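# Pull one staple stick out and set it down legs-down

## Task

Remove a single stick of staples from the staple box and leave it resting on the table with its legs pointing downward, placed well away from both the box's tray and its sleeve.

## Robot and tools

ROBOT. Two arms, left_arm and right_arm, each ending in a two-finger gripper with a wrist camera. Calibrated bases in the scene frame: left_arm at (+0.003, +0.293, 0) m, right_arm at (+0.016, -0.330, 0) m, both turned only slightly about z. A two-camera stand is fixed behind the arms. Loose objects can occasionally get nudged by outside pushes.

FRAME. All reported hand poses, velocities and targets use the scene frame. Its origin sits at table-top height, halfway between the nominal base spots. +z points up, +x points out over the table, and +y points toward the left_arm side (arm names do not match image sides). Reported hand positions and orientations may be off by a few centimetres, more at long reach. On each gripper, the fingers point along its own +z and open and close along its own y. end_effector_position (m) is the spot between the finger pads, about 1 cm behind the tips; end_effector_quat_wxyz is its orientation.

ROW FORMAT (shared by execute_actions and move). One row is a single flat list of 14 numbers covering both arms, each in [-1, 1]: dx, dy, dz, rx, ry, rz, opening for left_arm, then the same seven for right_arm. Always send all 14, even when only one arm should move. dx, dy, dz, rx, ry, rz are offsets, not poses: they are measured along the scene axes from that arm's Hand target at the start of the action or move, and the arm turns about its Hand target position. Scale: 1.0 equals 0.6 m or 180 degrees; rx, ry, rz form one rotation vector. A translation longer than 1.0 may be shortened. Sending six zeros re-commands the current Hand target. opening is absolute, not an offset: +1 fully open (0.094 m), -1 closed. A 0 in the opening slot means half open, so to leave a gripper alone repeat its current command (see Tool commands).

execute_actions: actions is a list of actions; each action is a table of up to 15 rows, one per 1/30 s step. A short table repeats its last row to fill 15 steps. Every row in an action counts from the pose at that action's start, but each new action starts from the updated Hand target, so a repeated offset moves further. cameras picks images by name, ["all"] or []; an empty actions list returns state plus all images by default.

move: target is one 14-number row or a list of up to 15 rows; every row counts from the same starting Hand targets. speed is top path speed in m/s (0.002 to 2.9, default 0.25; rotation capped at twice that in rad/s), one value or one per target. blend (m) rounds corners in a list; 0 stops at each. opening_speed sets how fast openings change, per second on the -1..+1 scale, at least 0.2; use it to close gently. grip_force is newtons per finger pad, 10 to 50, one value or one per arm; it persists, and lower values close slowly. blocking=false returns early while the move continues. The whole move is capped at 10 s. Paths are straight, do not avoid obstacles or the other arm, and can lag or overshoot at speed. Route around an arm's own base rather than near it. The result adds a move: line: done, off_target, moving, held or fault, plus limits (paced = pose clipped, held = steps withheld).

wait: seconds 0 to 10; arms keep their last command. stop: brakes a running move. zoom_image: camera (cam_head_left, cam_head_right, cam_left_wrist, cam_right_wrist) and region [x0, y0, x1, y1] in pixels, at most 504 by 504, from that camera's newest image. finished_scene: scene is the current scene number; call it alone, only when the stick lies legs-down clear of the box and stays there without the robot.

RESULTS. Hand target is the last commanded pose after clipping; the next offsets start there. Grippers often rest short of it by up to a few centimetres from friction or load; repeating a command, even zeros, asks again, or send the missing distance. grip_measured is the measured opening on the command scale (reads a bit wide when empty, a few mm narrow on a squeezed part). grip_effort_nm is the gripper motor's averaged effort, negative closing; it is not pad force. Also shown: joint positions (rad; last entry per arm is opening in m), joint torques, joint velocities (may be summarized as within noise), motor temperatures and Tool commands.

MOTION LIMITS. Each step the commanded orientation is clipped to within 40 degrees of the current one. Joint ranges (rad): waist -2.618..3.054, shoulder 0..3.142, elbow 0..3.142 (straight at 2.901), wrist pitch and yaw -1.571..1.571, wrist roll -2.094..2.094.

GRIPPING. Squeeze rises roughly 1 N per 0.001 below the touch reading, then jumps to the force limit; full force is about 50 to 64 N per pad. Release by commanding an opening well above grip_measured. Close slowly on anything fragile.

AVOID. Dropping the stick or releasing it while moving; fast contact with the table, box or fixtures; anything leaving the table. An arm blocked by something keeps pushing: command its target back past the gripper. Never let the grippers, wrist cameras or arms press each other (the clearance check does not cover grippers), and never strain a wrist camera cable. Motors heat when holding loads, stretched or pushing: MOTOR HOT appears at 75 °C, at 90 °C the arm folds and idles, at 100 °C it collapses.

CAMERAS. cam_head_left, cam_head_right (fixed on one bar) and cam_left_wrist, cam_right_wrist, all 896x504. Calibration is given per camera (K, distortion, T_world_to_cam); fixed cameras may have shifted up to about 2.3 degrees and 9 mm, and wrist views may lag during motion.

Each tool is called after "Request:" by a JSON object that holds its "name" and its "arguments", one argument or row to a line.

## Session

Request:
{"name": "execute_actions", "arguments": {
  "actions": []
}}

Nothing of this call was run. Scene 2 begins with your next reply.

Request:
{"name": "execute_actions", "arguments": {
  "actions": []
}}

Request:
{"name": "zoom_image", "arguments": {
  "camera": "cam_head_right",
  "region": [390, 250, 530, 360]
}}

Scene clock: 0.00 s.
left_arm: end_effector_position=(+0.4184, +0.3064, +0.1069) grip_measured=+1.000 grip_effort_nm=n/a end_effector_quat_wxyz=(+0.590, -0.052, +0.805, +0.037) | right_arm: end_effector_position=(+0.4209, -0.3444, +0.0976) grip_measured=+1.000 grip_effort_nm=n/a end_effector_quat_wxyz=(+0.577, +0.020, +0.816, -0.032)
Joint positions: left_arm=[-0.034 1.587 0.434 0.842 -0.158 -0.054 0.094] | right_arm=[0.048 1.56 0.394 0.827 0.066 -0.007 0.094]
Joint velocities: within noise
Joint torques (N m): no reading
Motor temperatures (°C): left_arm=[38 41 43 36 33 35 34] | right_arm=[33 34 42 38 34 34 36]
Heat: left arm: 43 °C; right arm: 42 °C.
Hand target: left_arm +0.4192, +0.3073, +0.1097; +0.592, -0.053, +0.803, +0.040 | right_arm +0.4235, -0.3436, +0.1040; +0.585, +0.021, +0.811, -0.029
Tool commands: left_gripper/opening=+1.0 right_gripper/opening=+1.0
camera_calibration:
cam_left_wrist: T_world_to_cam=[[0.123047, -0.992389, -0.00476812, 0.254347], [-0.684904, -0.0814429, -0.724067, 0.426119], [0.718168, 0.09236, -0.689713, -0.165421], [0, 0, 0, 1]] pos_world=[0.379354, 0.302394, 0.195658]
cam_right_wrist: T_world_to_cam=[[-0.0597273, -0.998133, 0.012743, -0.319218], [-0.694516, 0.032383, -0.718748, 0.411539], [0.716993, -0.0517791, -0.695154, -0.169391], [0, 0, 0, 1]] pos_world=[0.388207, -0.34072, 0.182108]

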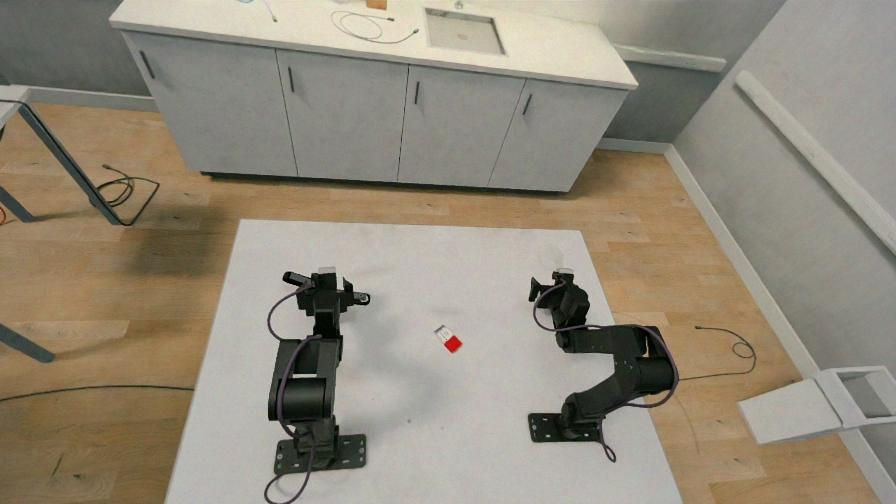

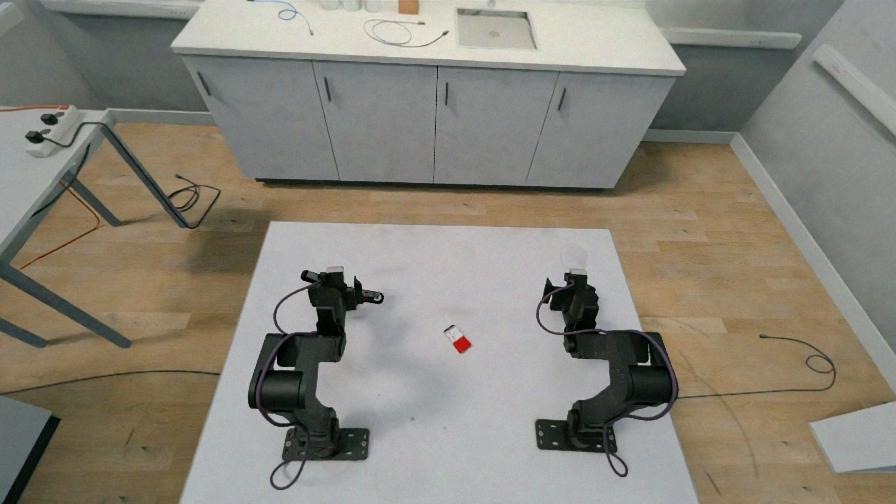

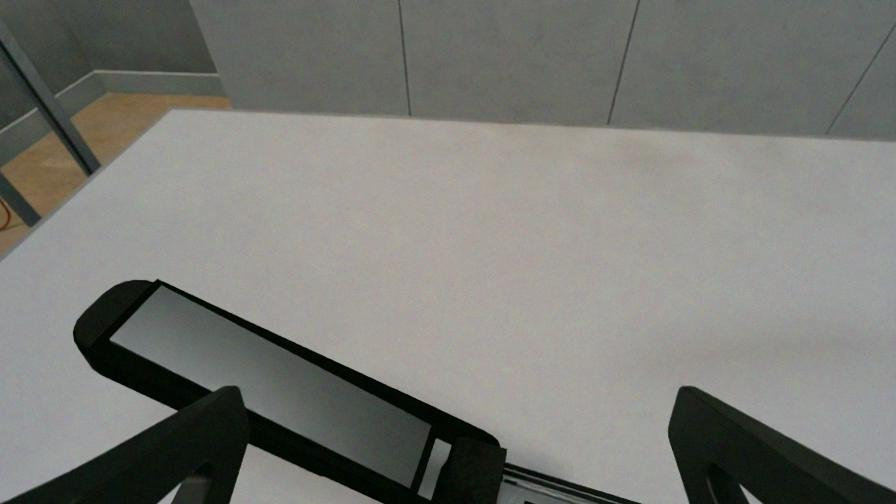

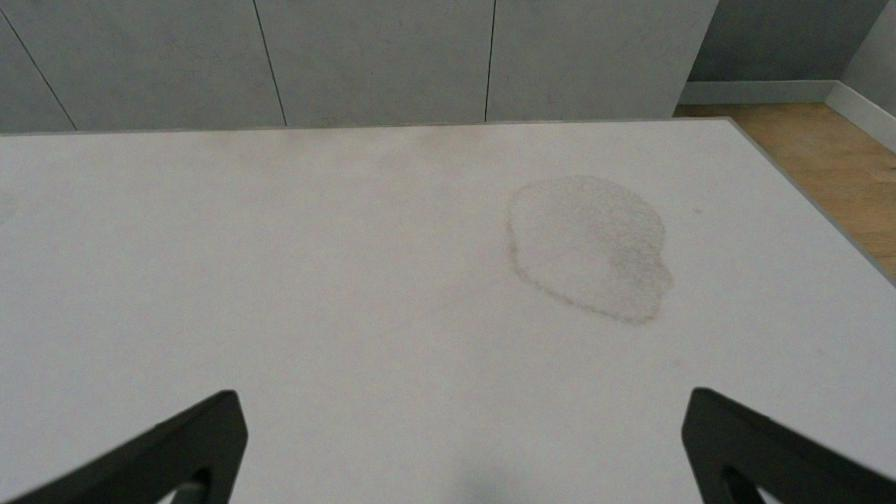

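Scaled by 3.600 from the camera's 896x504 image, which has a finer 1280x720 frame.

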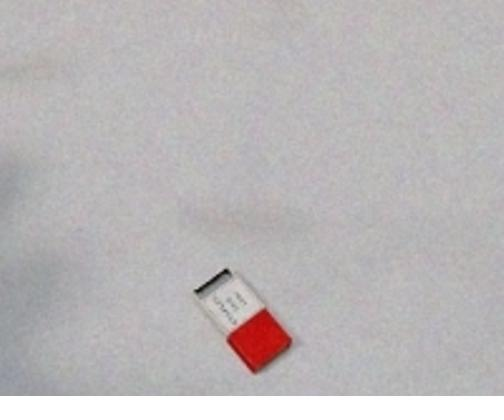

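Request:
{"name": "move", "arguments": {
  "target": [-0.182,-0.547,0.03,-0.1805,0.4281,0.1385,0.3,-0.386,0.418,-0.045,-0.0208,0.0926,0.2302,0.5],
  "cameras": ["cam_left_wrist","cam_right_wrist"],
  "grip_force": [15,15]
}}

Scene clock: 6.50 s.
left_arm: end_effector_position=(+0.3136, -0.0170, +0.1334) grip_measured=+0.302 grip_effort_nm=-0.13 end_effector_quat_wxyz=(-0.063, -0.319, +0.944, -0.051) | right_arm: end_effector_position=(+0.1878, -0.0970, +0.0663) grip_measured=+0.502 grip_effort_nm=-0.10 end_effector_quat_wxyz=(+0.432, -0.301, +0.837, +0.152)
Joint positions: left_arm=[-0.716 2.256 2.25 -1.54 0.159 -1.374 0.061] | right_arm=[1.229 1.003 0.24 0.084 0.391 0.292 0.071]
Joint torques (N m): left_arm=[-0.66 -9.07 6.98 -0.06 0.19 -0.17] | right_arm=[0.36 -1.59 9.74 1.2 0.3 0.21]
Heat: left arm: 45 °C; right arm: 43 °C.
Hand target: left_arm +0.3101, -0.0208, +0.1278; -0.082, -0.324, +0.942, -0.029 | right_arm +0.1919, -0.0928, +0.0771; +0.436, -0.289, +0.839, +0.151
Off the commanded pose: left_arm 0.008 m, 3 deg | right_arm 0.012 m, 1 deg.
joint sent to its limit (left arm) — joint 4 (wrist pitch), lower limit. The joint targets still meet the commanded pose.
grip_force (N): 15, 15
move: off_target (left_arm, right_arm)
camera_calibration:
cam_left_wrist: T_world_to_cam=[[0.601583, -0.796654, 0.0586533, -0.208771], [-0.676463, -0.469016, 0.567821, 0.165545], [-0.424848, -0.381268, -0.821059, 0.325776], [0, 0, 0, 1]] pos_world=[0.375983, 0.0355328, 0.185726]
cam_right_wrist: T_world_to_cam=[[0.638591, -0.769442, -0.0126343, -0.193175], [-0.671176, -0.548855, -0.498278, 0.143765], [0.376462, 0.326676, -0.866925, 0.100771], [0, 0, 0, 1]] pos_world=[0.181915, -0.10265, 0.156555]
Images, in order (width x height): cam_left_wrist 896x504, cam_right_wrist 896x504.

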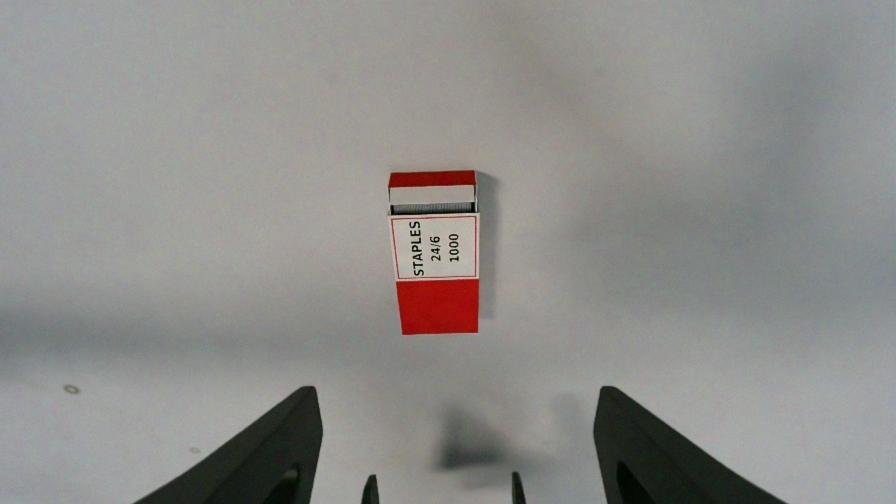

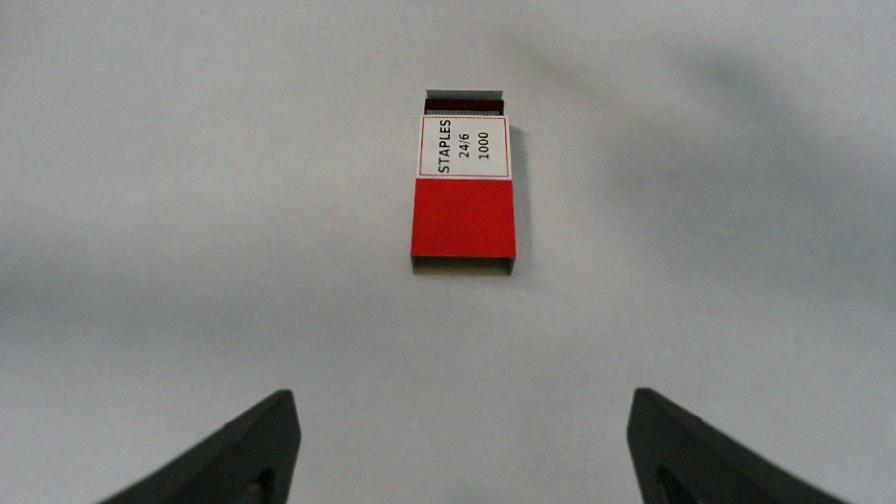

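Request:
{"name": "move", "arguments": {
  "target": [
    [0,0,0,0,0,0,0.3,0.12,0.0913,-0.0835,0,0,0,0.5],
    [0.005,0.006,-0.12,0,0,0,0.3,0.12,0.0913,-0.0835,0,0,0,-0.36]
  ],
  "cameras": ["cam_left_wrist","cam_right_wrist"],
  "speed": 0.15
}}

Scene clock: 14.53 s.
left_arm: end_effector_position=(+0.3127, -0.0167, +0.0723) grip_measured=+0.302 grip_effort_nm=-0.13 end_effector_quat_wxyz=(-0.072, -0.320, +0.944, -0.036) | right_arm: end_effector_position=(+0.2550, -0.0486, +0.0168) grip_measured=-0.215 grip_effort_nm=-0.41 end_effector_quat_wxyz=(+0.418, -0.296, +0.848, +0.138)
Joint positions: left_arm=[-0.716 2.261 2.015 -1.334 0.161 -1.374 0.061] | right_arm=[1.049 1.637 0.412 0.538 0.265 0.194 0.037]
Joint torques (N m): left_arm=[0.28 -9.32 3.52 0.35 0.21 0] | right_arm=[-0.51 -4.21 6.37 1.95 0.03 -0.12]
Heat: left arm: 45 °C; right arm: 44 °C.
Hand target: left_arm +0.3131, -0.0173, +0.0558; -0.082, -0.324, +0.942, -0.029 | right_arm +0.2639, -0.0380, +0.0270; +0.436, -0.289, +0.839, +0.151
Off the commanded pose: left_arm 0.017 m, 2 deg | right_arm 0.017 m, 3 deg.
grip_force (N): 15, 15
move: off_target (left_arm, right_arm); target 2's new opening was sent with right_arm's hand 0.018 m and 3 deg from that target
camera_calibration:
cam_left_wrist: T_world_to_cam=[[0.602666, -0.797617, 0.0244994, -0.202279], [-0.660799, -0.481606, 0.575673, 0.194105], [-0.447368, -0.363128, -0.817313, 0.282546], [0, 0, 0, 1]] pos_world=[0.376573, 0.0347409, 0.124143]
cam_right_wrist: T_world_to_cam=[[0.620398, -0.784278, -0.00380797, -0.195645], [-0.695875, -0.548216, -0.463915, 0.196516], [0.361751, 0.290462, -0.885871, 0.019134], [0, 0, 0, 1]] pos_world=[0.251207, -0.0512645, 0.107372]
Images, in order (width x height): cam_left_wrist 896x504, cam_right_wrist 896x504.

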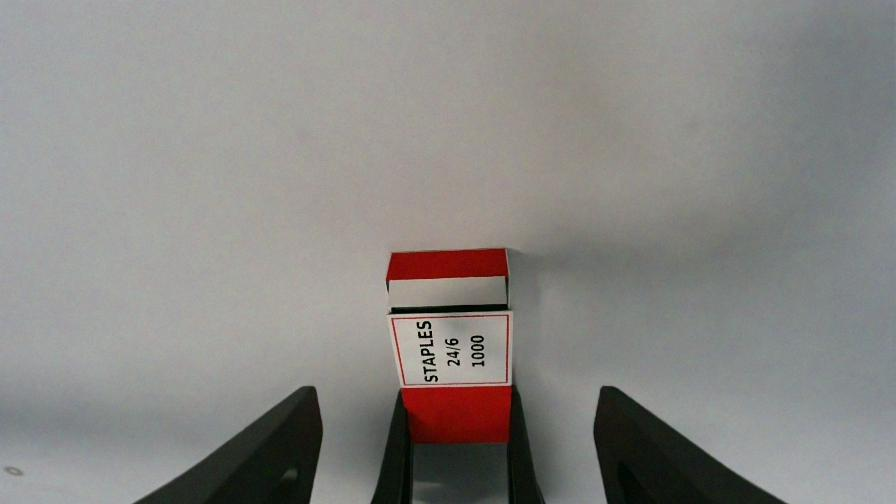

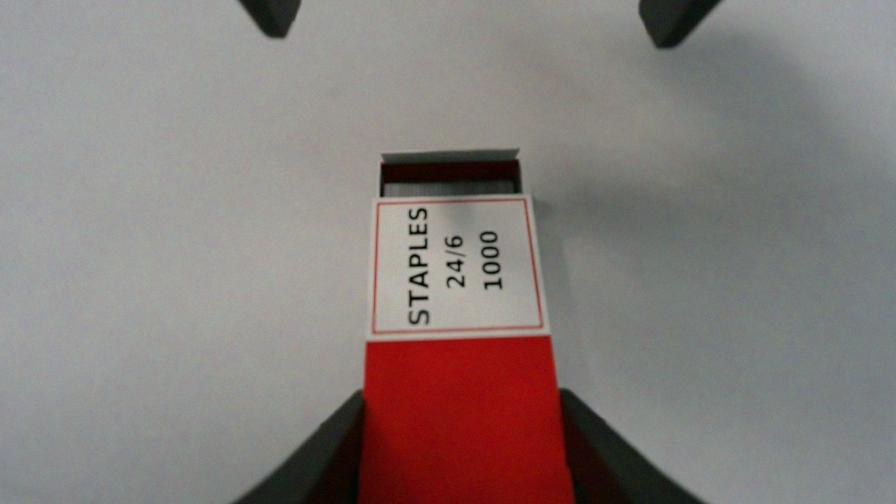

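Request:
{"name": "move", "arguments": {
  "target": [
    [0.003,0.001,-0.097,0,0,0,0.3,0,0,0,0,0,0,-0.36]
  ],
  "cameras": ["cam_left_wrist","cam_right_wrist"],
  "speed": 0.12
}}

Scene clock: 16.97 s.
left_arm: end_effector_position=(+0.3158, -0.0198, +0.0186) grip_measured=+0.302 grip_effort_nm=-0.10 end_effector_quat_wxyz=(-0.072, -0.320, +0.944, -0.041) | right_arm: end_effector_position=(+0.2550, -0.0486, +0.0168) grip_measured=-0.215 grip_effort_nm=-0.40 end_effector_quat_wxyz=(+0.418, -0.296, +0.848, +0.138)
Joint positions: left_arm=[-0.715 2.296 1.859 -1.135 0.165 -1.374 0.061] | right_arm=[1.049 1.637 0.412 0.538 0.265 0.194 0.037]
Joint torques (N m): left_arm=[0.44 -9.13 3.3 0.47 0.15 0.07] | right_arm=[-0.5 -4.27 6.31 1.94 0.02 -0.1]
Heat: left arm: 45 °C; right arm: 44 °C.
Hand target: left_arm +0.3149, -0.0167, -0.0023; -0.082, -0.324, +0.942, -0.029 | right_arm +0.2639, -0.0380, +0.0270; +0.436, -0.289, +0.839, +0.151
Off the commanded pose: left_arm 0.021 m, 2 deg | right_arm 0.017 m, 3 deg.
grip_force (N): 15, 15
move: off_target (left_arm, right_arm)
camera_calibration:
cam_left_wrist: T_world_to_cam=[[0.60353, -0.796617, 0.0339614, -0.205665], [-0.662259, -0.477108, 0.577738, 0.226102], [-0.444032, -0.371173, -0.815515, 0.23762], [0, 0, 0, 1]] pos_world=[0.379374, 0.0322371, 0.0701395]
cam_right_wrist: T_world_to_cam=[[0.620398, -0.784278, -0.00380797, -0.195645], [-0.695875, -0.548216, -0.463915, 0.196516], [0.361751, 0.290462, -0.885871, 0.019134], [0, 0, 0, 1]] pos_world=[0.251207, -0.0512645, 0.107372]
Images, in order (width x height): cam_left_wrist 896x504, cam_right_wrist 896x504.

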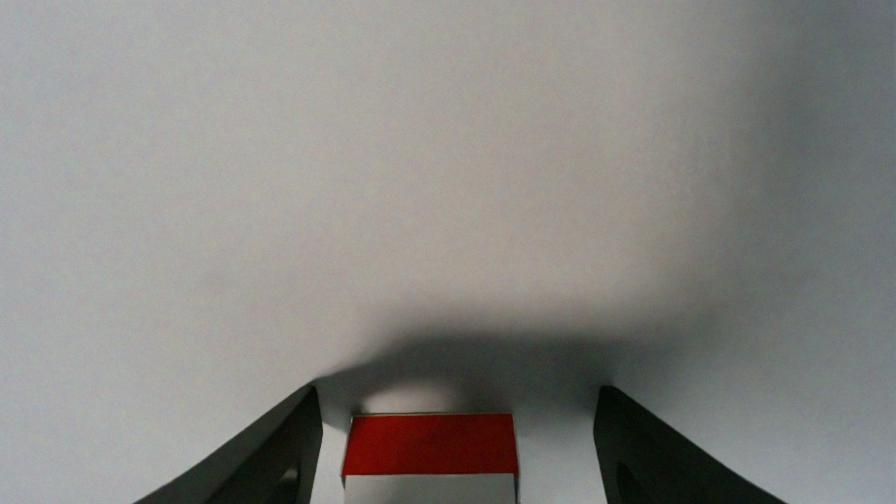

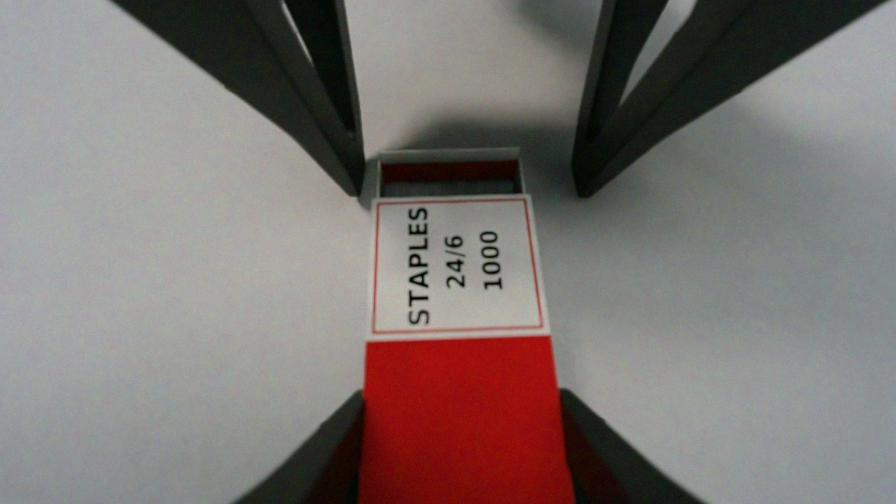

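Request:
{"name": "move", "arguments": {
  "target": [
    [-0.004,0.006,0,0,0,0,0.1,0,0,0,0,0,0,-0.36],
    [-0.004,0.006,0,0,0,0,-0.42,0,0,0,0,0,0,-0.36],
    [0.016,0.022,0.004,0,0,0,-0.42,-0.108,-0.086,0.012,0,0,0,-0.36]
  ],
  "cameras": ["cam_left_wrist","cam_right_wrist"],
  "speed": 0.07
}}

Scene clock: 24.83 s.
left_arm: end_effector_position=(+0.3016, -0.0278, +0.0203) grip_measured=-0.211 grip_effort_nm=-0.39 end_effector_quat_wxyz=(-0.122, -0.311, +0.941, -0.060) | right_arm: end_effector_position=(+0.2058, -0.0820, +0.0390) grip_measured=-0.224 grip_effort_nm=-0.40 end_effector_quat_wxyz=(+0.445, -0.291, +0.833, +0.155)
Joint positions: left_arm=[-0.706 2.296 1.848 -1.146 0.273 -1.348 0.037] | right_arm=[1.184 1.304 0.2 0.463 0.374 0.266 0.036]
Joint torques (N m): left_arm=[2.97 -9.5 4.19 0.27 -0.77 0.11] | right_arm=[1.22 -5.08 3.49 1.27 0.18 0.22]
Motor temperatures (°C): left_arm=[38 47 45 36 33 35 34] | right_arm=[33 35 44 43 34 34 36]
Heat: left arm: 47 °C; right arm: 44 °C.
Hand target: left_arm +0.3245, -0.0034, +0.0000; -0.082, -0.324, +0.942, -0.029 | right_arm +0.1991, -0.0897, +0.0342; +0.436, -0.289, +0.839, +0.151
Off the commanded pose: left_arm 0.039 m, 6 deg | right_arm 0.011 m, 1 deg.
grip_force (N): 15, 15
move: off_target (left_arm, right_arm); target 2's new opening was sent with left_arm's hand 0.020 m and 2 deg from that target
camera_calibration:
cam_left_wrist: T_world_to_cam=[[0.593695, -0.803632, 0.0412554, -0.200986], [-0.618296, -0.422762, 0.662558, 0.198458], [-0.515011, -0.418865, -0.747874, 0.248381], [0, 0, 0, 1]] pos_world=[0.369949, 0.0264193, 0.0625595]
cam_right_wrist: T_world_to_cam=[[0.626078, -0.779564, -0.0175301, -0.191482], [-0.670029, -0.526337, -0.523479, 0.153097], [0.398859, 0.339484, -0.851858, 0.0613226], [0, 0, 0, 1]] pos_world=[0.198003, -0.0895096, 0.129025]
Images, in order (width x height): cam_left_wrist 896x504, cam_right_wrist 896x504.

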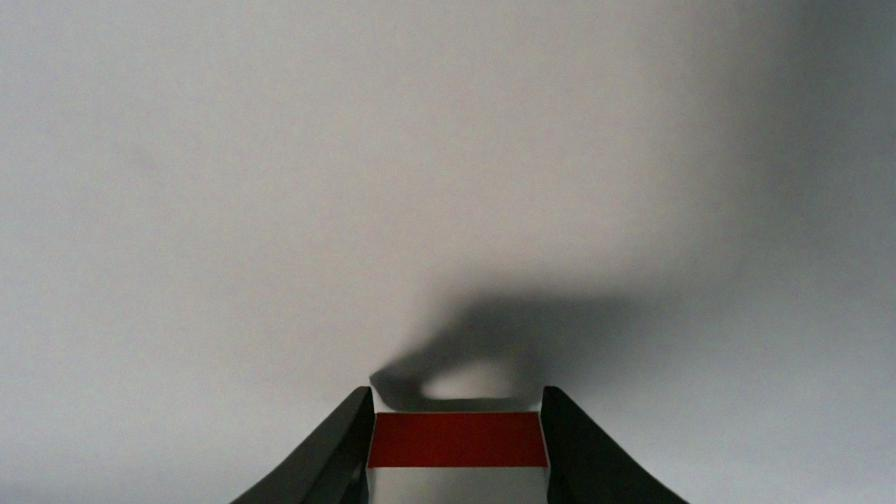

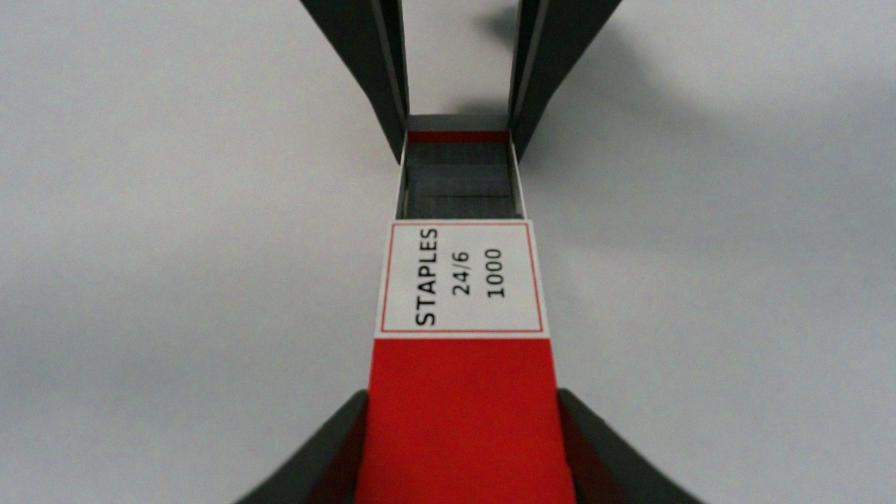

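Request:
{"name": "move", "arguments": {
  "target": [
    [0.02,0.015,0.004,0,0,0,-0.42,-0.045,-0.035,-0.025,0,0,0,-0.36]
  ],
  "cameras": ["cam_right_wrist"],
  "speed": 0.07
}}

Scene clock: 28.70 s.
left_arm: end_effector_position=(+0.3297, +0.0016, +0.0178) grip_measured=-0.211 grip_effort_nm=-0.39 end_effector_quat_wxyz=(-0.090, -0.324, +0.941, -0.047) | right_arm: end_effector_position=(+0.1737, -0.0994, +0.0263) grip_measured=-0.239 grip_effort_nm=-0.40 end_effector_quat_wxyz=(+0.442, -0.294, +0.831, +0.166)
Joint positions: left_arm=[-0.642 2.297 1.852 -1.147 0.202 -1.31 0.037] | right_arm=[1.312 1.205 0.078 0.463 0.456 0.35 0.036]
Joint torques (N m): left_arm=[0.25 -8.36 6.68 0.12 -0.13 0.1] | right_arm=[0.44 -3.21 3.52 1.2 0.34 0.2]
Heat: left arm: 48 °C; right arm: 44 °C.
Hand target: left_arm +0.3365, +0.0056, +0.0024; -0.082, -0.324, +0.942, -0.029 | right_arm +0.1720, -0.1107, +0.0191; +0.436, -0.289, +0.839, +0.151
Off the commanded pose: left_arm 0.017 m, 2 deg | right_arm 0.013 m, 2 deg.
grip_force (N): 15, 15
move: off_target (left_arm, right_arm)
camera_calibration:
cam_right_wrist: T_world_to_cam=[[0.639174, -0.768351, -0.0330642, -0.185893], [-0.66479, -0.530386, -0.526066, 0.114493], [0.386667, 0.358229, -0.8498, 0.073098], [0, 0, 0, 1]] pos_world=[0.166667, -0.108291, 0.116204]
Images, in order (width x height): cam_right_wrist 896x504.

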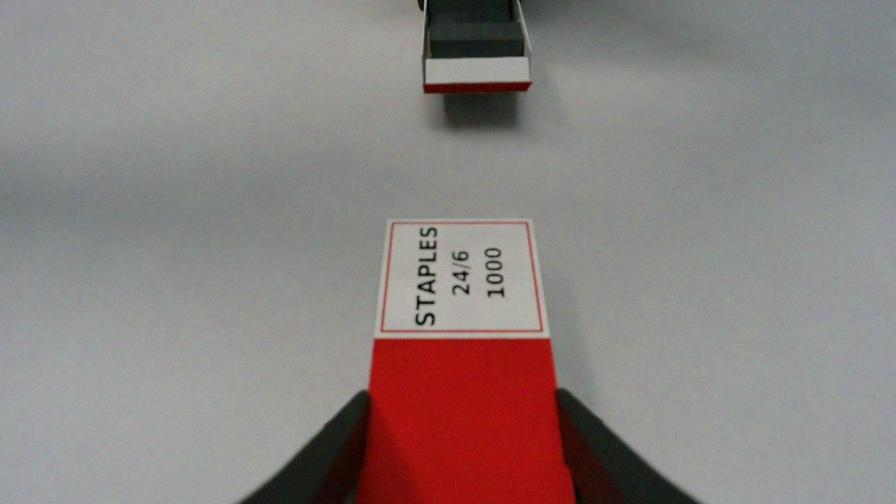

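Request:
{"name": "move", "arguments": {
  "target": [
    [0,0,-0.012,0,0,0,-0.42,0,0,-0.022,0,0,0,-0.36],
    [0,0,-0.012,0,0,0,-0.05,0,0,-0.022,0,0,0,-0.05],
    [0,0,0.2,0,0,0,-0.05,-0.09,-0.1,0.07,0,0,0,-0.05]
  ],
  "cameras": ["cam_left_wrist","cam_right_wrist","cam_head_right"],
  "speed": [0.05,0.1,0.12]
}}

Request:
{"name": "zoom_image", "arguments": {
  "camera": "cam_left_wrist",
  "region": [300, 250, 620, 504]
}}

Scene clock: 34.83 s.
left_arm: end_effector_position=(+0.3357, +0.0014, +0.1208) grip_measured=-0.052 grip_effort_nm=0.12 end_effector_quat_wxyz=(-0.076, -0.324, +0.942, -0.050) | right_arm: end_effector_position=(+0.1157, -0.1686, +0.0435) grip_measured=-0.052 grip_effort_nm=0.06 end_effector_quat_wxyz=(+0.422, -0.306, +0.841, +0.147)
Joint positions: left_arm=[-0.642 2.298 2.268 -1.541 0.182 -1.31 0.045] | right_arm=[1.786 0.433 0.117 -0.666 0.762 0.788 0.045]
Joint torques (N m): left_arm=[0.31 -11.12 6.27 -0.09 -0.05 0.09] | right_arm=[0.54 0.35 9.99 0.77 0.72 0.18]
Heat: left arm: 50 °C; right arm: 44 °C.
Hand target: left_arm +0.3365, +0.0055, +0.1224; -0.082, -0.324, +0.942, -0.029 | right_arm +0.1181, -0.1707, +0.0611; +0.436, -0.289, +0.839, +0.151
Off the commanded pose: left_arm 0.005 m, 3 deg | right_arm 0.018 m, 3 deg.
joint sent to its limit (left arm) — joint 4 (wrist pitch), lower limit. The joint targets still meet the commanded pose.
grip_force (N): 15, 15
move: off_target (left_arm, right_arm); target 2's new opening was sent with left_arm's hand 0.024 m and 2 deg from that target
camera_calibration:
cam_left_wrist: T_world_to_cam=[[0.610782, -0.79027, 0.0491806, -0.208616], [-0.657, -0.471156, 0.588526, 0.187333], [-0.441923, -0.391773, -0.806981, 0.335975], [0, 0, 0, 1]] pos_world=[0.398972, 0.0550258, 0.171135]
cam_right_wrist: T_world_to_cam=[[0.642307, -0.766418, -0.00680324, -0.202627], [-0.676113, -0.5624, -0.476001, 0.0419592], [0.360989, 0.310338, -0.879419, 0.13123], [0, 0, 0, 1]] pos_world=[0.111145, -0.172425, 0.134]
Images, in order (width x height): cam_head_right 896x504, cam_left_wrist 896x504, cam_right_wrist 896x504.

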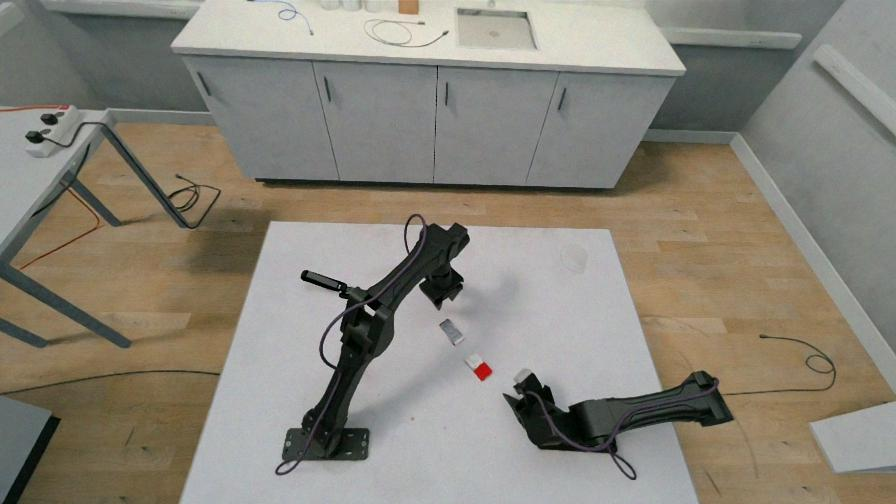

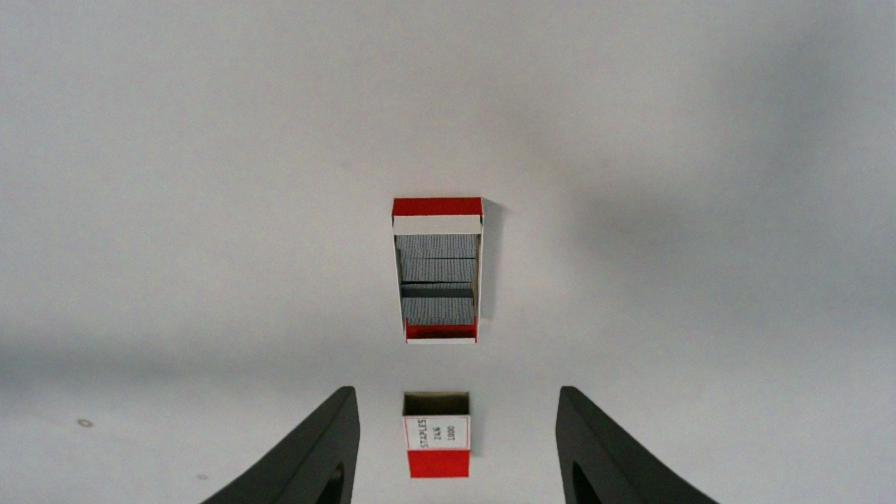

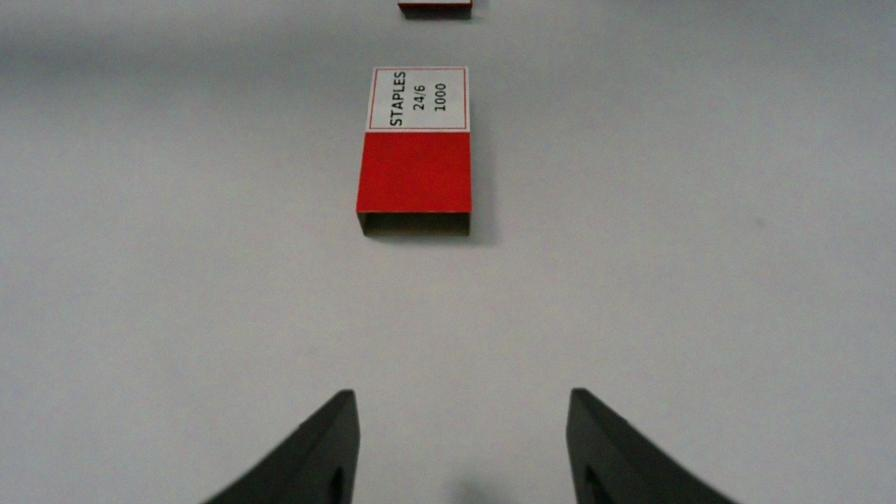

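Scaled by 1.575 from the camera's 896x504 image, which has a finer 1280x720 frame.

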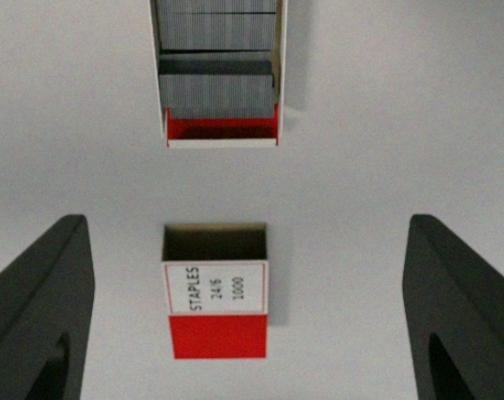

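Request:
{"name": "zoom_image", "arguments": {
  "camera": "cam_left_wrist",
  "region": [370, 180, 510, 360]
}}

Scaled by 2.800 from the camera's 896x504 image, which has a finer 1280x720 frame.

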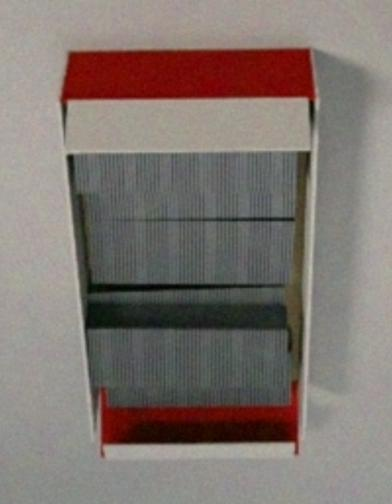

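Request:
{"name": "move", "arguments": {
  "target": [-0.1412,-0.1128,-0.115,-0.007,-0.0611,-0.4983,-0.59,-0.05,-0.1,0.05,0,0,0,-0.05],
  "cameras": ["cam_left_wrist","cam_right_wrist"],
  "speed": 0.2
}}

Request:
{"name": "zoom_image", "arguments": {
  "camera": "cam_left_wrist",
  "region": [300, 200, 600, 440]
}}

Scene clock: 40.60 s.
left_arm: end_effector_position=(+0.3142, -0.0089, +0.1063) grip_measured=-0.588 grip_effort_nm=-0.13 end_effector_quat_wxyz=(-0.069, -0.150, +0.986, -0.030) | right_arm: end_effector_position=(+0.1088, -0.1710, +0.0524) grip_measured=-0.052 grip_effort_nm=0.06 end_effector_quat_wxyz=(+0.420, -0.307, +0.839, +0.161)
Joint positions: left_arm=[-0.707 2.298 2.213 -1.531 0.144 -1.011 0.019] | right_arm=[1.868 0.394 0.152 -0.773 0.795 0.87 0.045]
Joint torques (N m): left_arm=[-0.77 -12.4 3.17 0.3 -0.02 0.08] | right_arm=[-0.31 1.4 6.53 1.14 0.36 0]
Motor temperatures (°C): left_arm=[38 53 46 36 33 35 34] | right_arm=[33 34 44 42 34 34 36]
Heat: left arm: 53 °C; right arm: 44 °C.
Hand target: left_arm +0.3154, -0.0111, +0.1051; -0.059, -0.137, +0.988, -0.033 (not the last commanded pose) | right_arm +0.1094, -0.1703, +0.0533; +0.422, -0.303, +0.839, +0.164 (last step not sent: back at the drive's target)
Off the commanded pose: left_arm 0.098 m, 70 deg | right_arm 0.074 m, 3 deg.
grip_force (N): 15, 15
move: held (right_arm; a check stopped the path), off_target (left_arm; braked when a check withheld steps of right_arm); limits=held
pose unreachable (right arm): on one or more control steps of this call, first in action 0 (counted from 0), this arm could not follow its commanded pose, so it was not sent that pose on those steps. On the call's last step it was still not sent that pose. It may still have moved: this result reports where it is.
cause: moving toward the commanded pose would bring two parts of the arm too close to each other (its upper arm (the part past joint 2) and its wrist (the part past joint 5), with joints 3 (elbow) to 5 (wrist yaw) between them, under 1 mm apart when it was first held).
camera_calibration:
cam_left_wrist: T_world_to_cam=[[0.291251, -0.955772, 0.0409009, -0.10299], [-0.796395, -0.218552, 0.563906, 0.225536], [-0.530027, -0.196811, -0.824825, 0.342014], [0, 0, 0, 1]] pos_world=[0.390889, 0.0181686, 0.159133]
cam_right_wrist: T_world_to_cam=[[0.653853, -0.756019, -0.0301814, -0.198123], [-0.671997, -0.561929, -0.482344, 0.0402255], [0.347702, 0.335664, -0.875462, 0.147751], [0, 0, 0, 1]] pos_world=[0.105201, -0.176775, 0.142773]
Images, in order (width x height): cam_left_wrist 896x504, cam_right_wrist 896x504.

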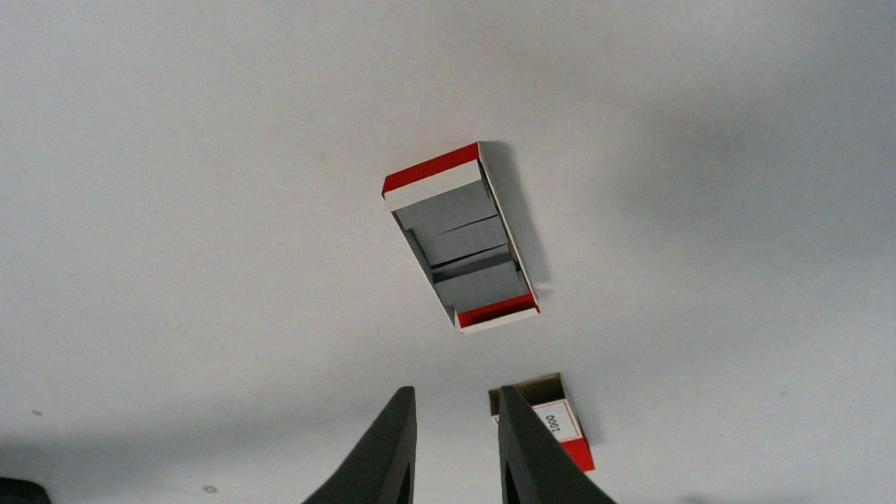

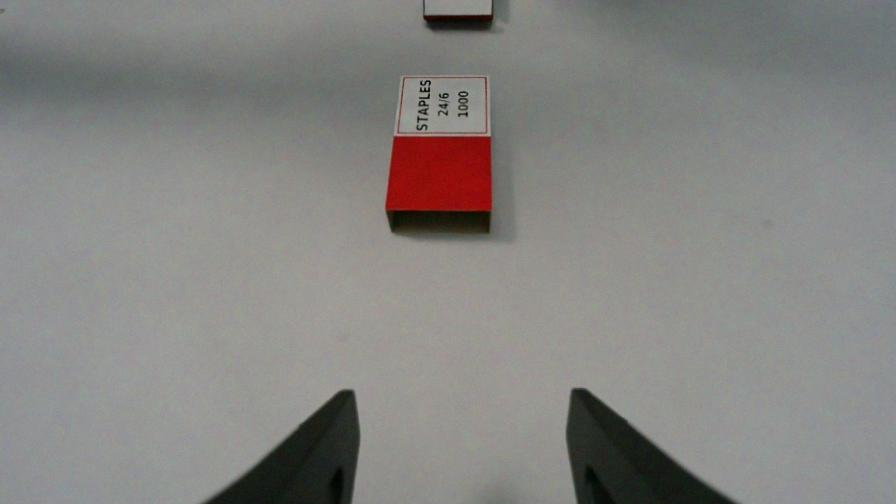

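Scaled by 1.680 from the camera's 896x504 image, which has a finer 1280x720 frame.

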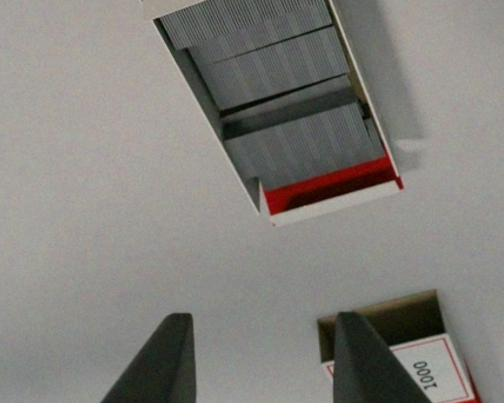

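Request:
{"name": "move", "arguments": {
  "target": [-0.0495,-0.04,-0.05,0.0026,-0.0456,-0.3759,-0.59,0,0,0,0,0,0,-0.05],
  "cameras": ["cam_left_wrist"],
  "speed": 0.2
}}

Request:
{"name": "zoom_image", "arguments": {
  "camera": "cam_left_wrist",
  "region": [300, 200, 600, 440]
}}

Scene clock: 45.00 s.
left_arm: end_effector_position=(+0.2834, -0.0301, +0.0612) grip_measured=-0.588 grip_effort_nm=-0.13 end_effector_quat_wxyz=(-0.029, +0.426, +0.904, +0.009) | right_arm: end_effector_position=(+0.1088, -0.1710, +0.0524) grip_measured=-0.052 grip_effort_nm=0.06 end_effector_quat_wxyz=(+0.420, -0.307, +0.839, +0.161)
Joint positions: left_arm=[-0.849 2.277 2.004 -1.357 0.007 0.026 0.019] | right_arm=[1.868 0.394 0.152 -0.773 0.795 0.87 0.045]
Joint torques (N m): left_arm=[-0.62 -15.09 3.34 0.32 -0.08 0.09] | right_arm=[-0.27 1.35 6.54 1.14 0.36 -0.01]
Motor temperatures (°C): left_arm=[38 55 46 36 33 35 34] | right_arm=[33 34 44 42 34 34 36]
Heat: left arm: 55 °C; right arm: 44 °C.
Hand target: left_arm +0.2856, -0.0352, +0.0752; +0.000, +0.438, +0.899, +0.000 | right_arm +0.1094, -0.1703, +0.0533; +0.422, -0.303, +0.839, +0.164 (last step not sent: back at the drive's target)
Off the commanded pose: left_arm 0.015 m, 4 deg | right_arm 0.001 m, 1 deg.
held back during your reply time or a wait (right arm), on 16 control steps: two parts of the arm were too close to each other, or the arm's last command would have brought them too close.
grip_force (N): 15, 15
move: held (right_arm), off_target (left_arm); limits=held
pose unreachable (right arm): on one or more control steps of this call, first in action 0 (counted from 0), this arm could not follow its commanded pose, so it was not sent that pose on those steps. On the call's last step it was still not sent that pose. It may still have moved: this result reports where it is.
cause: moving toward the commanded pose would bring two parts of the arm too close to each other (its upper arm (the part past joint 2) and its wrist (the part past joint 5), with joints 3 (elbow) to 5 (wrist yaw) between them, under 1 mm apart when it was first held).
camera_calibration:
cam_left_wrist: T_world_to_cam=[[-0.776548, -0.629962, 0.011041, 0.201662], [-0.54458, 0.679906, 0.491081, 0.181893], [-0.316869, 0.375335, -0.871044, 0.24394], [0, 0, 0, 1]] pos_world=[0.332952, -0.0881902, 0.120931]
Images, in order (width x height): cam_left_wrist 896x504.

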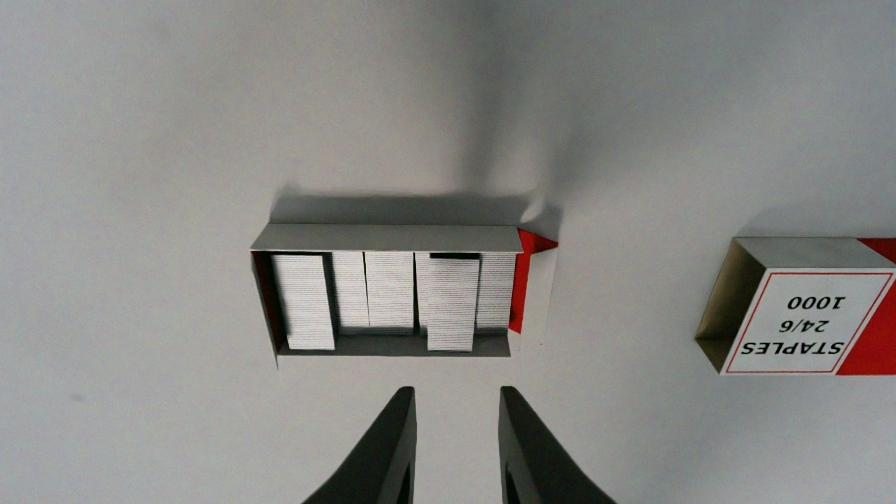

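Scaled by 1.680 from the camera's 896x504 image, which has a finer 1280x720 frame.

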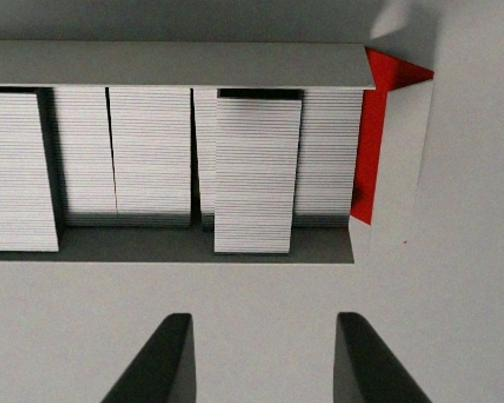

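Request:
{"name": "move", "arguments": {
  "target": [-0.0035,0.007,-0.08,0,0,0,-0.59,0,0,0,0,0,0,-0.05],
  "cameras": ["cam_left_wrist"],
  "speed": 0.1
}}

Request:
{"name": "zoom_image", "arguments": {
  "camera": "cam_left_wrist",
  "region": [250, 264, 650, 504]
}}

Scene clock: 48.17 s.
left_arm: end_effector_position=(+0.2816, -0.0277, +0.0253) grip_measured=-0.588 grip_effort_nm=-0.13 end_effector_quat_wxyz=(-0.015, +0.429, +0.903, +0.003) | right_arm: end_effector_position=(+0.1088, -0.1710, +0.0524) grip_measured=-0.052 grip_effort_nm=0.06 end_effector_quat_wxyz=(+0.420, -0.307, +0.839, +0.161)
Joint positions: left_arm=[-0.849 2.249 1.815 -1.167 0.006 0.031 0.019] | right_arm=[1.868 0.394 0.152 -0.773 0.795 0.87 0.045]
Joint torques (N m): left_arm=[-0.4 -12.68 3.37 0.4 -0.12 0.11] | right_arm=[-0.18 1.4 6.48 1.16 0.35 0]
Motor temperatures (°C): left_arm=[38 55 46 36 33 35 34] | right_arm=[33 34 44 41 34 33 36]
Heat: left arm: 55 °C; right arm: 44 °C.
Hand target: left_arm +0.2835, -0.0310, +0.0272; +0.000, +0.438, +0.899, +0.000 | right_arm +0.1094, -0.1703, +0.0533; +0.422, -0.303, +0.839, +0.164 (last step not sent: back at the drive's target)
Off the commanded pose: left_arm 0.004 m, 2 deg | right_arm 0.001 m, 1 deg.
held back during your reply time or a wait (right arm), on 48 control steps: two parts of the arm were too close to each other, or the arm's last command would have brought them too close.
grip_force (N): 15, 15
move: held (right_arm); limits=held
pose unreachable (right arm): on one or more control steps of this call, first in action 0 (counted from 0), this arm could not follow its commanded pose, so it was not sent that pose on those steps. On the call's last step it was still not sent that pose. It may still have moved: this result reports where it is.
cause: moving toward the commanded pose would bring two parts of the arm too close to each other (its upper arm (the part past joint 2) and its wrist (the part past joint 5), with joints 3 (elbow) to 5 (wrist yaw) between them, under 1 mm apart when it was first held).
camera_calibration:
cam_left_wrist: T_world_to_cam=[[-0.779653, -0.626152, 0.00864232, 0.203311], [-0.551073, 0.692592, 0.465441, 0.199785], [-0.297422, 0.35812, -0.885037, 0.205611], [0, 0, 0, 1]] pos_world=[0.329761, -0.0846992, 0.0872281]
Images, in order (width x height): cam_left_wrist 896x504.

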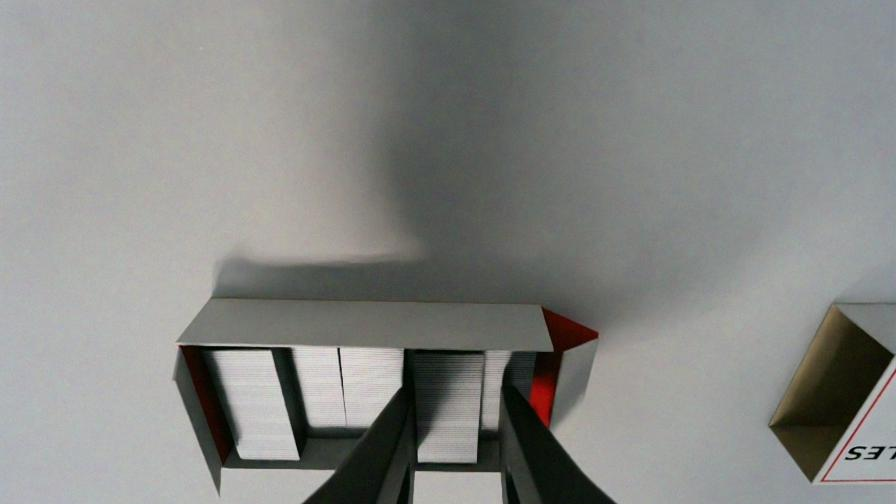

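Scaled by 1.260 from the camera's 896x504 image, which has a finer 1280x720 frame.

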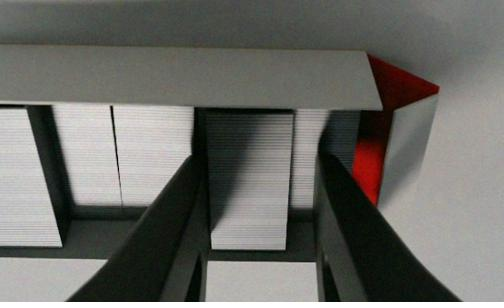

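Request:
{"name": "move", "arguments": {
  "target": [-0.001,0.009,-0.014,0,0,0,-0.5,0,0,0,0,0,0,-0.05],
  "cameras": ["cam_left_wrist"],
  "speed": 0.05
}}

Request:
{"name": "zoom_image", "arguments": {
  "camera": "cam_left_wrist",
  "region": [250, 264, 650, 504]
}}

Scene clock: 49.77 s.
left_arm: end_effector_position=(+0.2814, -0.0270, +0.0231) grip_measured=-0.502 grip_effort_nm=0.12 end_effector_quat_wxyz=(-0.007, +0.431, +0.902, +0.001) | right_arm: end_effector_position=(+0.1088, -0.1710, +0.0524) grip_measured=-0.052 grip_effort_nm=0.06 end_effector_quat_wxyz=(+0.420, -0.307, +0.839, +0.161)
Joint positions: left_arm=[-0.849 2.229 1.775 -1.129 0.004 0.037 0.023] | right_arm=[1.868 0.394 0.152 -0.773 0.795 0.87 0.045]
Joint torques (N m): left_arm=[0.38 -11.95 2.69 0.49 -0.04 0.12] | right_arm=[-0.21 1.22 6.58 1.16 0.35 0]
Motor temperatures (°C): left_arm=[38 55 45 36 33 35 34] | right_arm=[33 34 44 41 34 33 36]
Heat: left arm: 55 °C; right arm: 44 °C.
Hand target: left_arm +0.2829, -0.0256, +0.0188; +0.000, +0.438, +0.899, +0.000 | right_arm +0.1094, -0.1703, +0.0533; +0.422, -0.303, +0.839, +0.164 (last step not sent: back at the drive's target)
Off the commanded pose: left_arm 0.005 m, 1 deg | right_arm 0.001 m, 1 deg.
held back during your reply time or a wait (right arm), on 18 control steps: two parts of the arm were too close to each other, or the arm's last command would have brought them too close.
grip_force (N): 15, 15
move: held (right_arm); limits=held
pose unreachable (right arm): on one or more control steps of this call, first in action 0 (counted from 0), this arm could not follow its commanded pose, so it was not sent that pose on those steps. On the call's last step it was still not sent that pose. It may still have moved: this result reports where it is.
cause: moving toward the commanded pose would bring two parts of the arm too close to each other (its upper arm (the part past joint 2) and its wrist (the part past joint 5), with joints 3 (elbow) to 5 (wrist yaw) between them, under 1 mm apart when it was first held).
camera_calibration:
cam_left_wrist: T_world_to_cam=[[-0.783644, -0.621177, 0.00650896, 0.20489], [-0.552438, 0.701642, 0.450013, 0.201146], [-0.284105, 0.349054, -0.892998, 0.199528], [0, 0, 0, 1]] pos_world=[0.328369, -0.0835055, 0.0863265]
Images, in order (width x height): cam_left_wrist 896x504.

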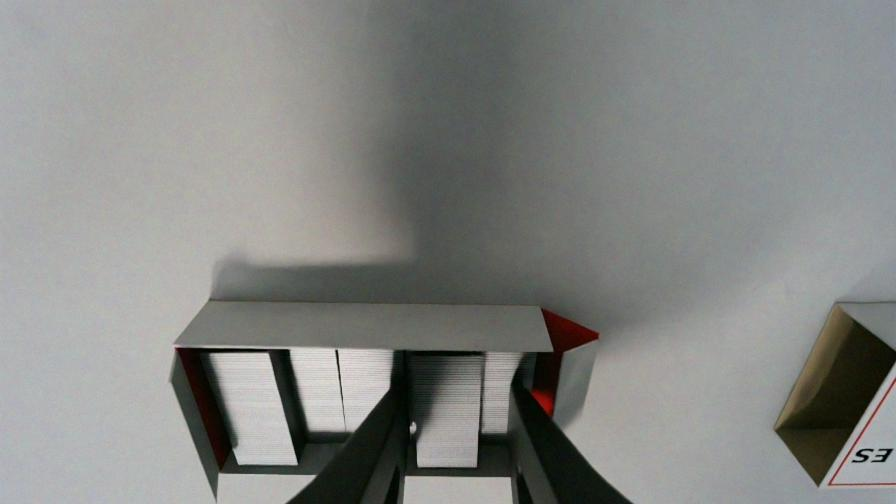

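Scaled by 1.260 from the camera's 896x504 image, which has a finer 1280x720 frame.

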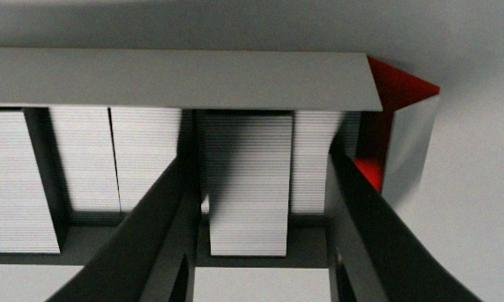

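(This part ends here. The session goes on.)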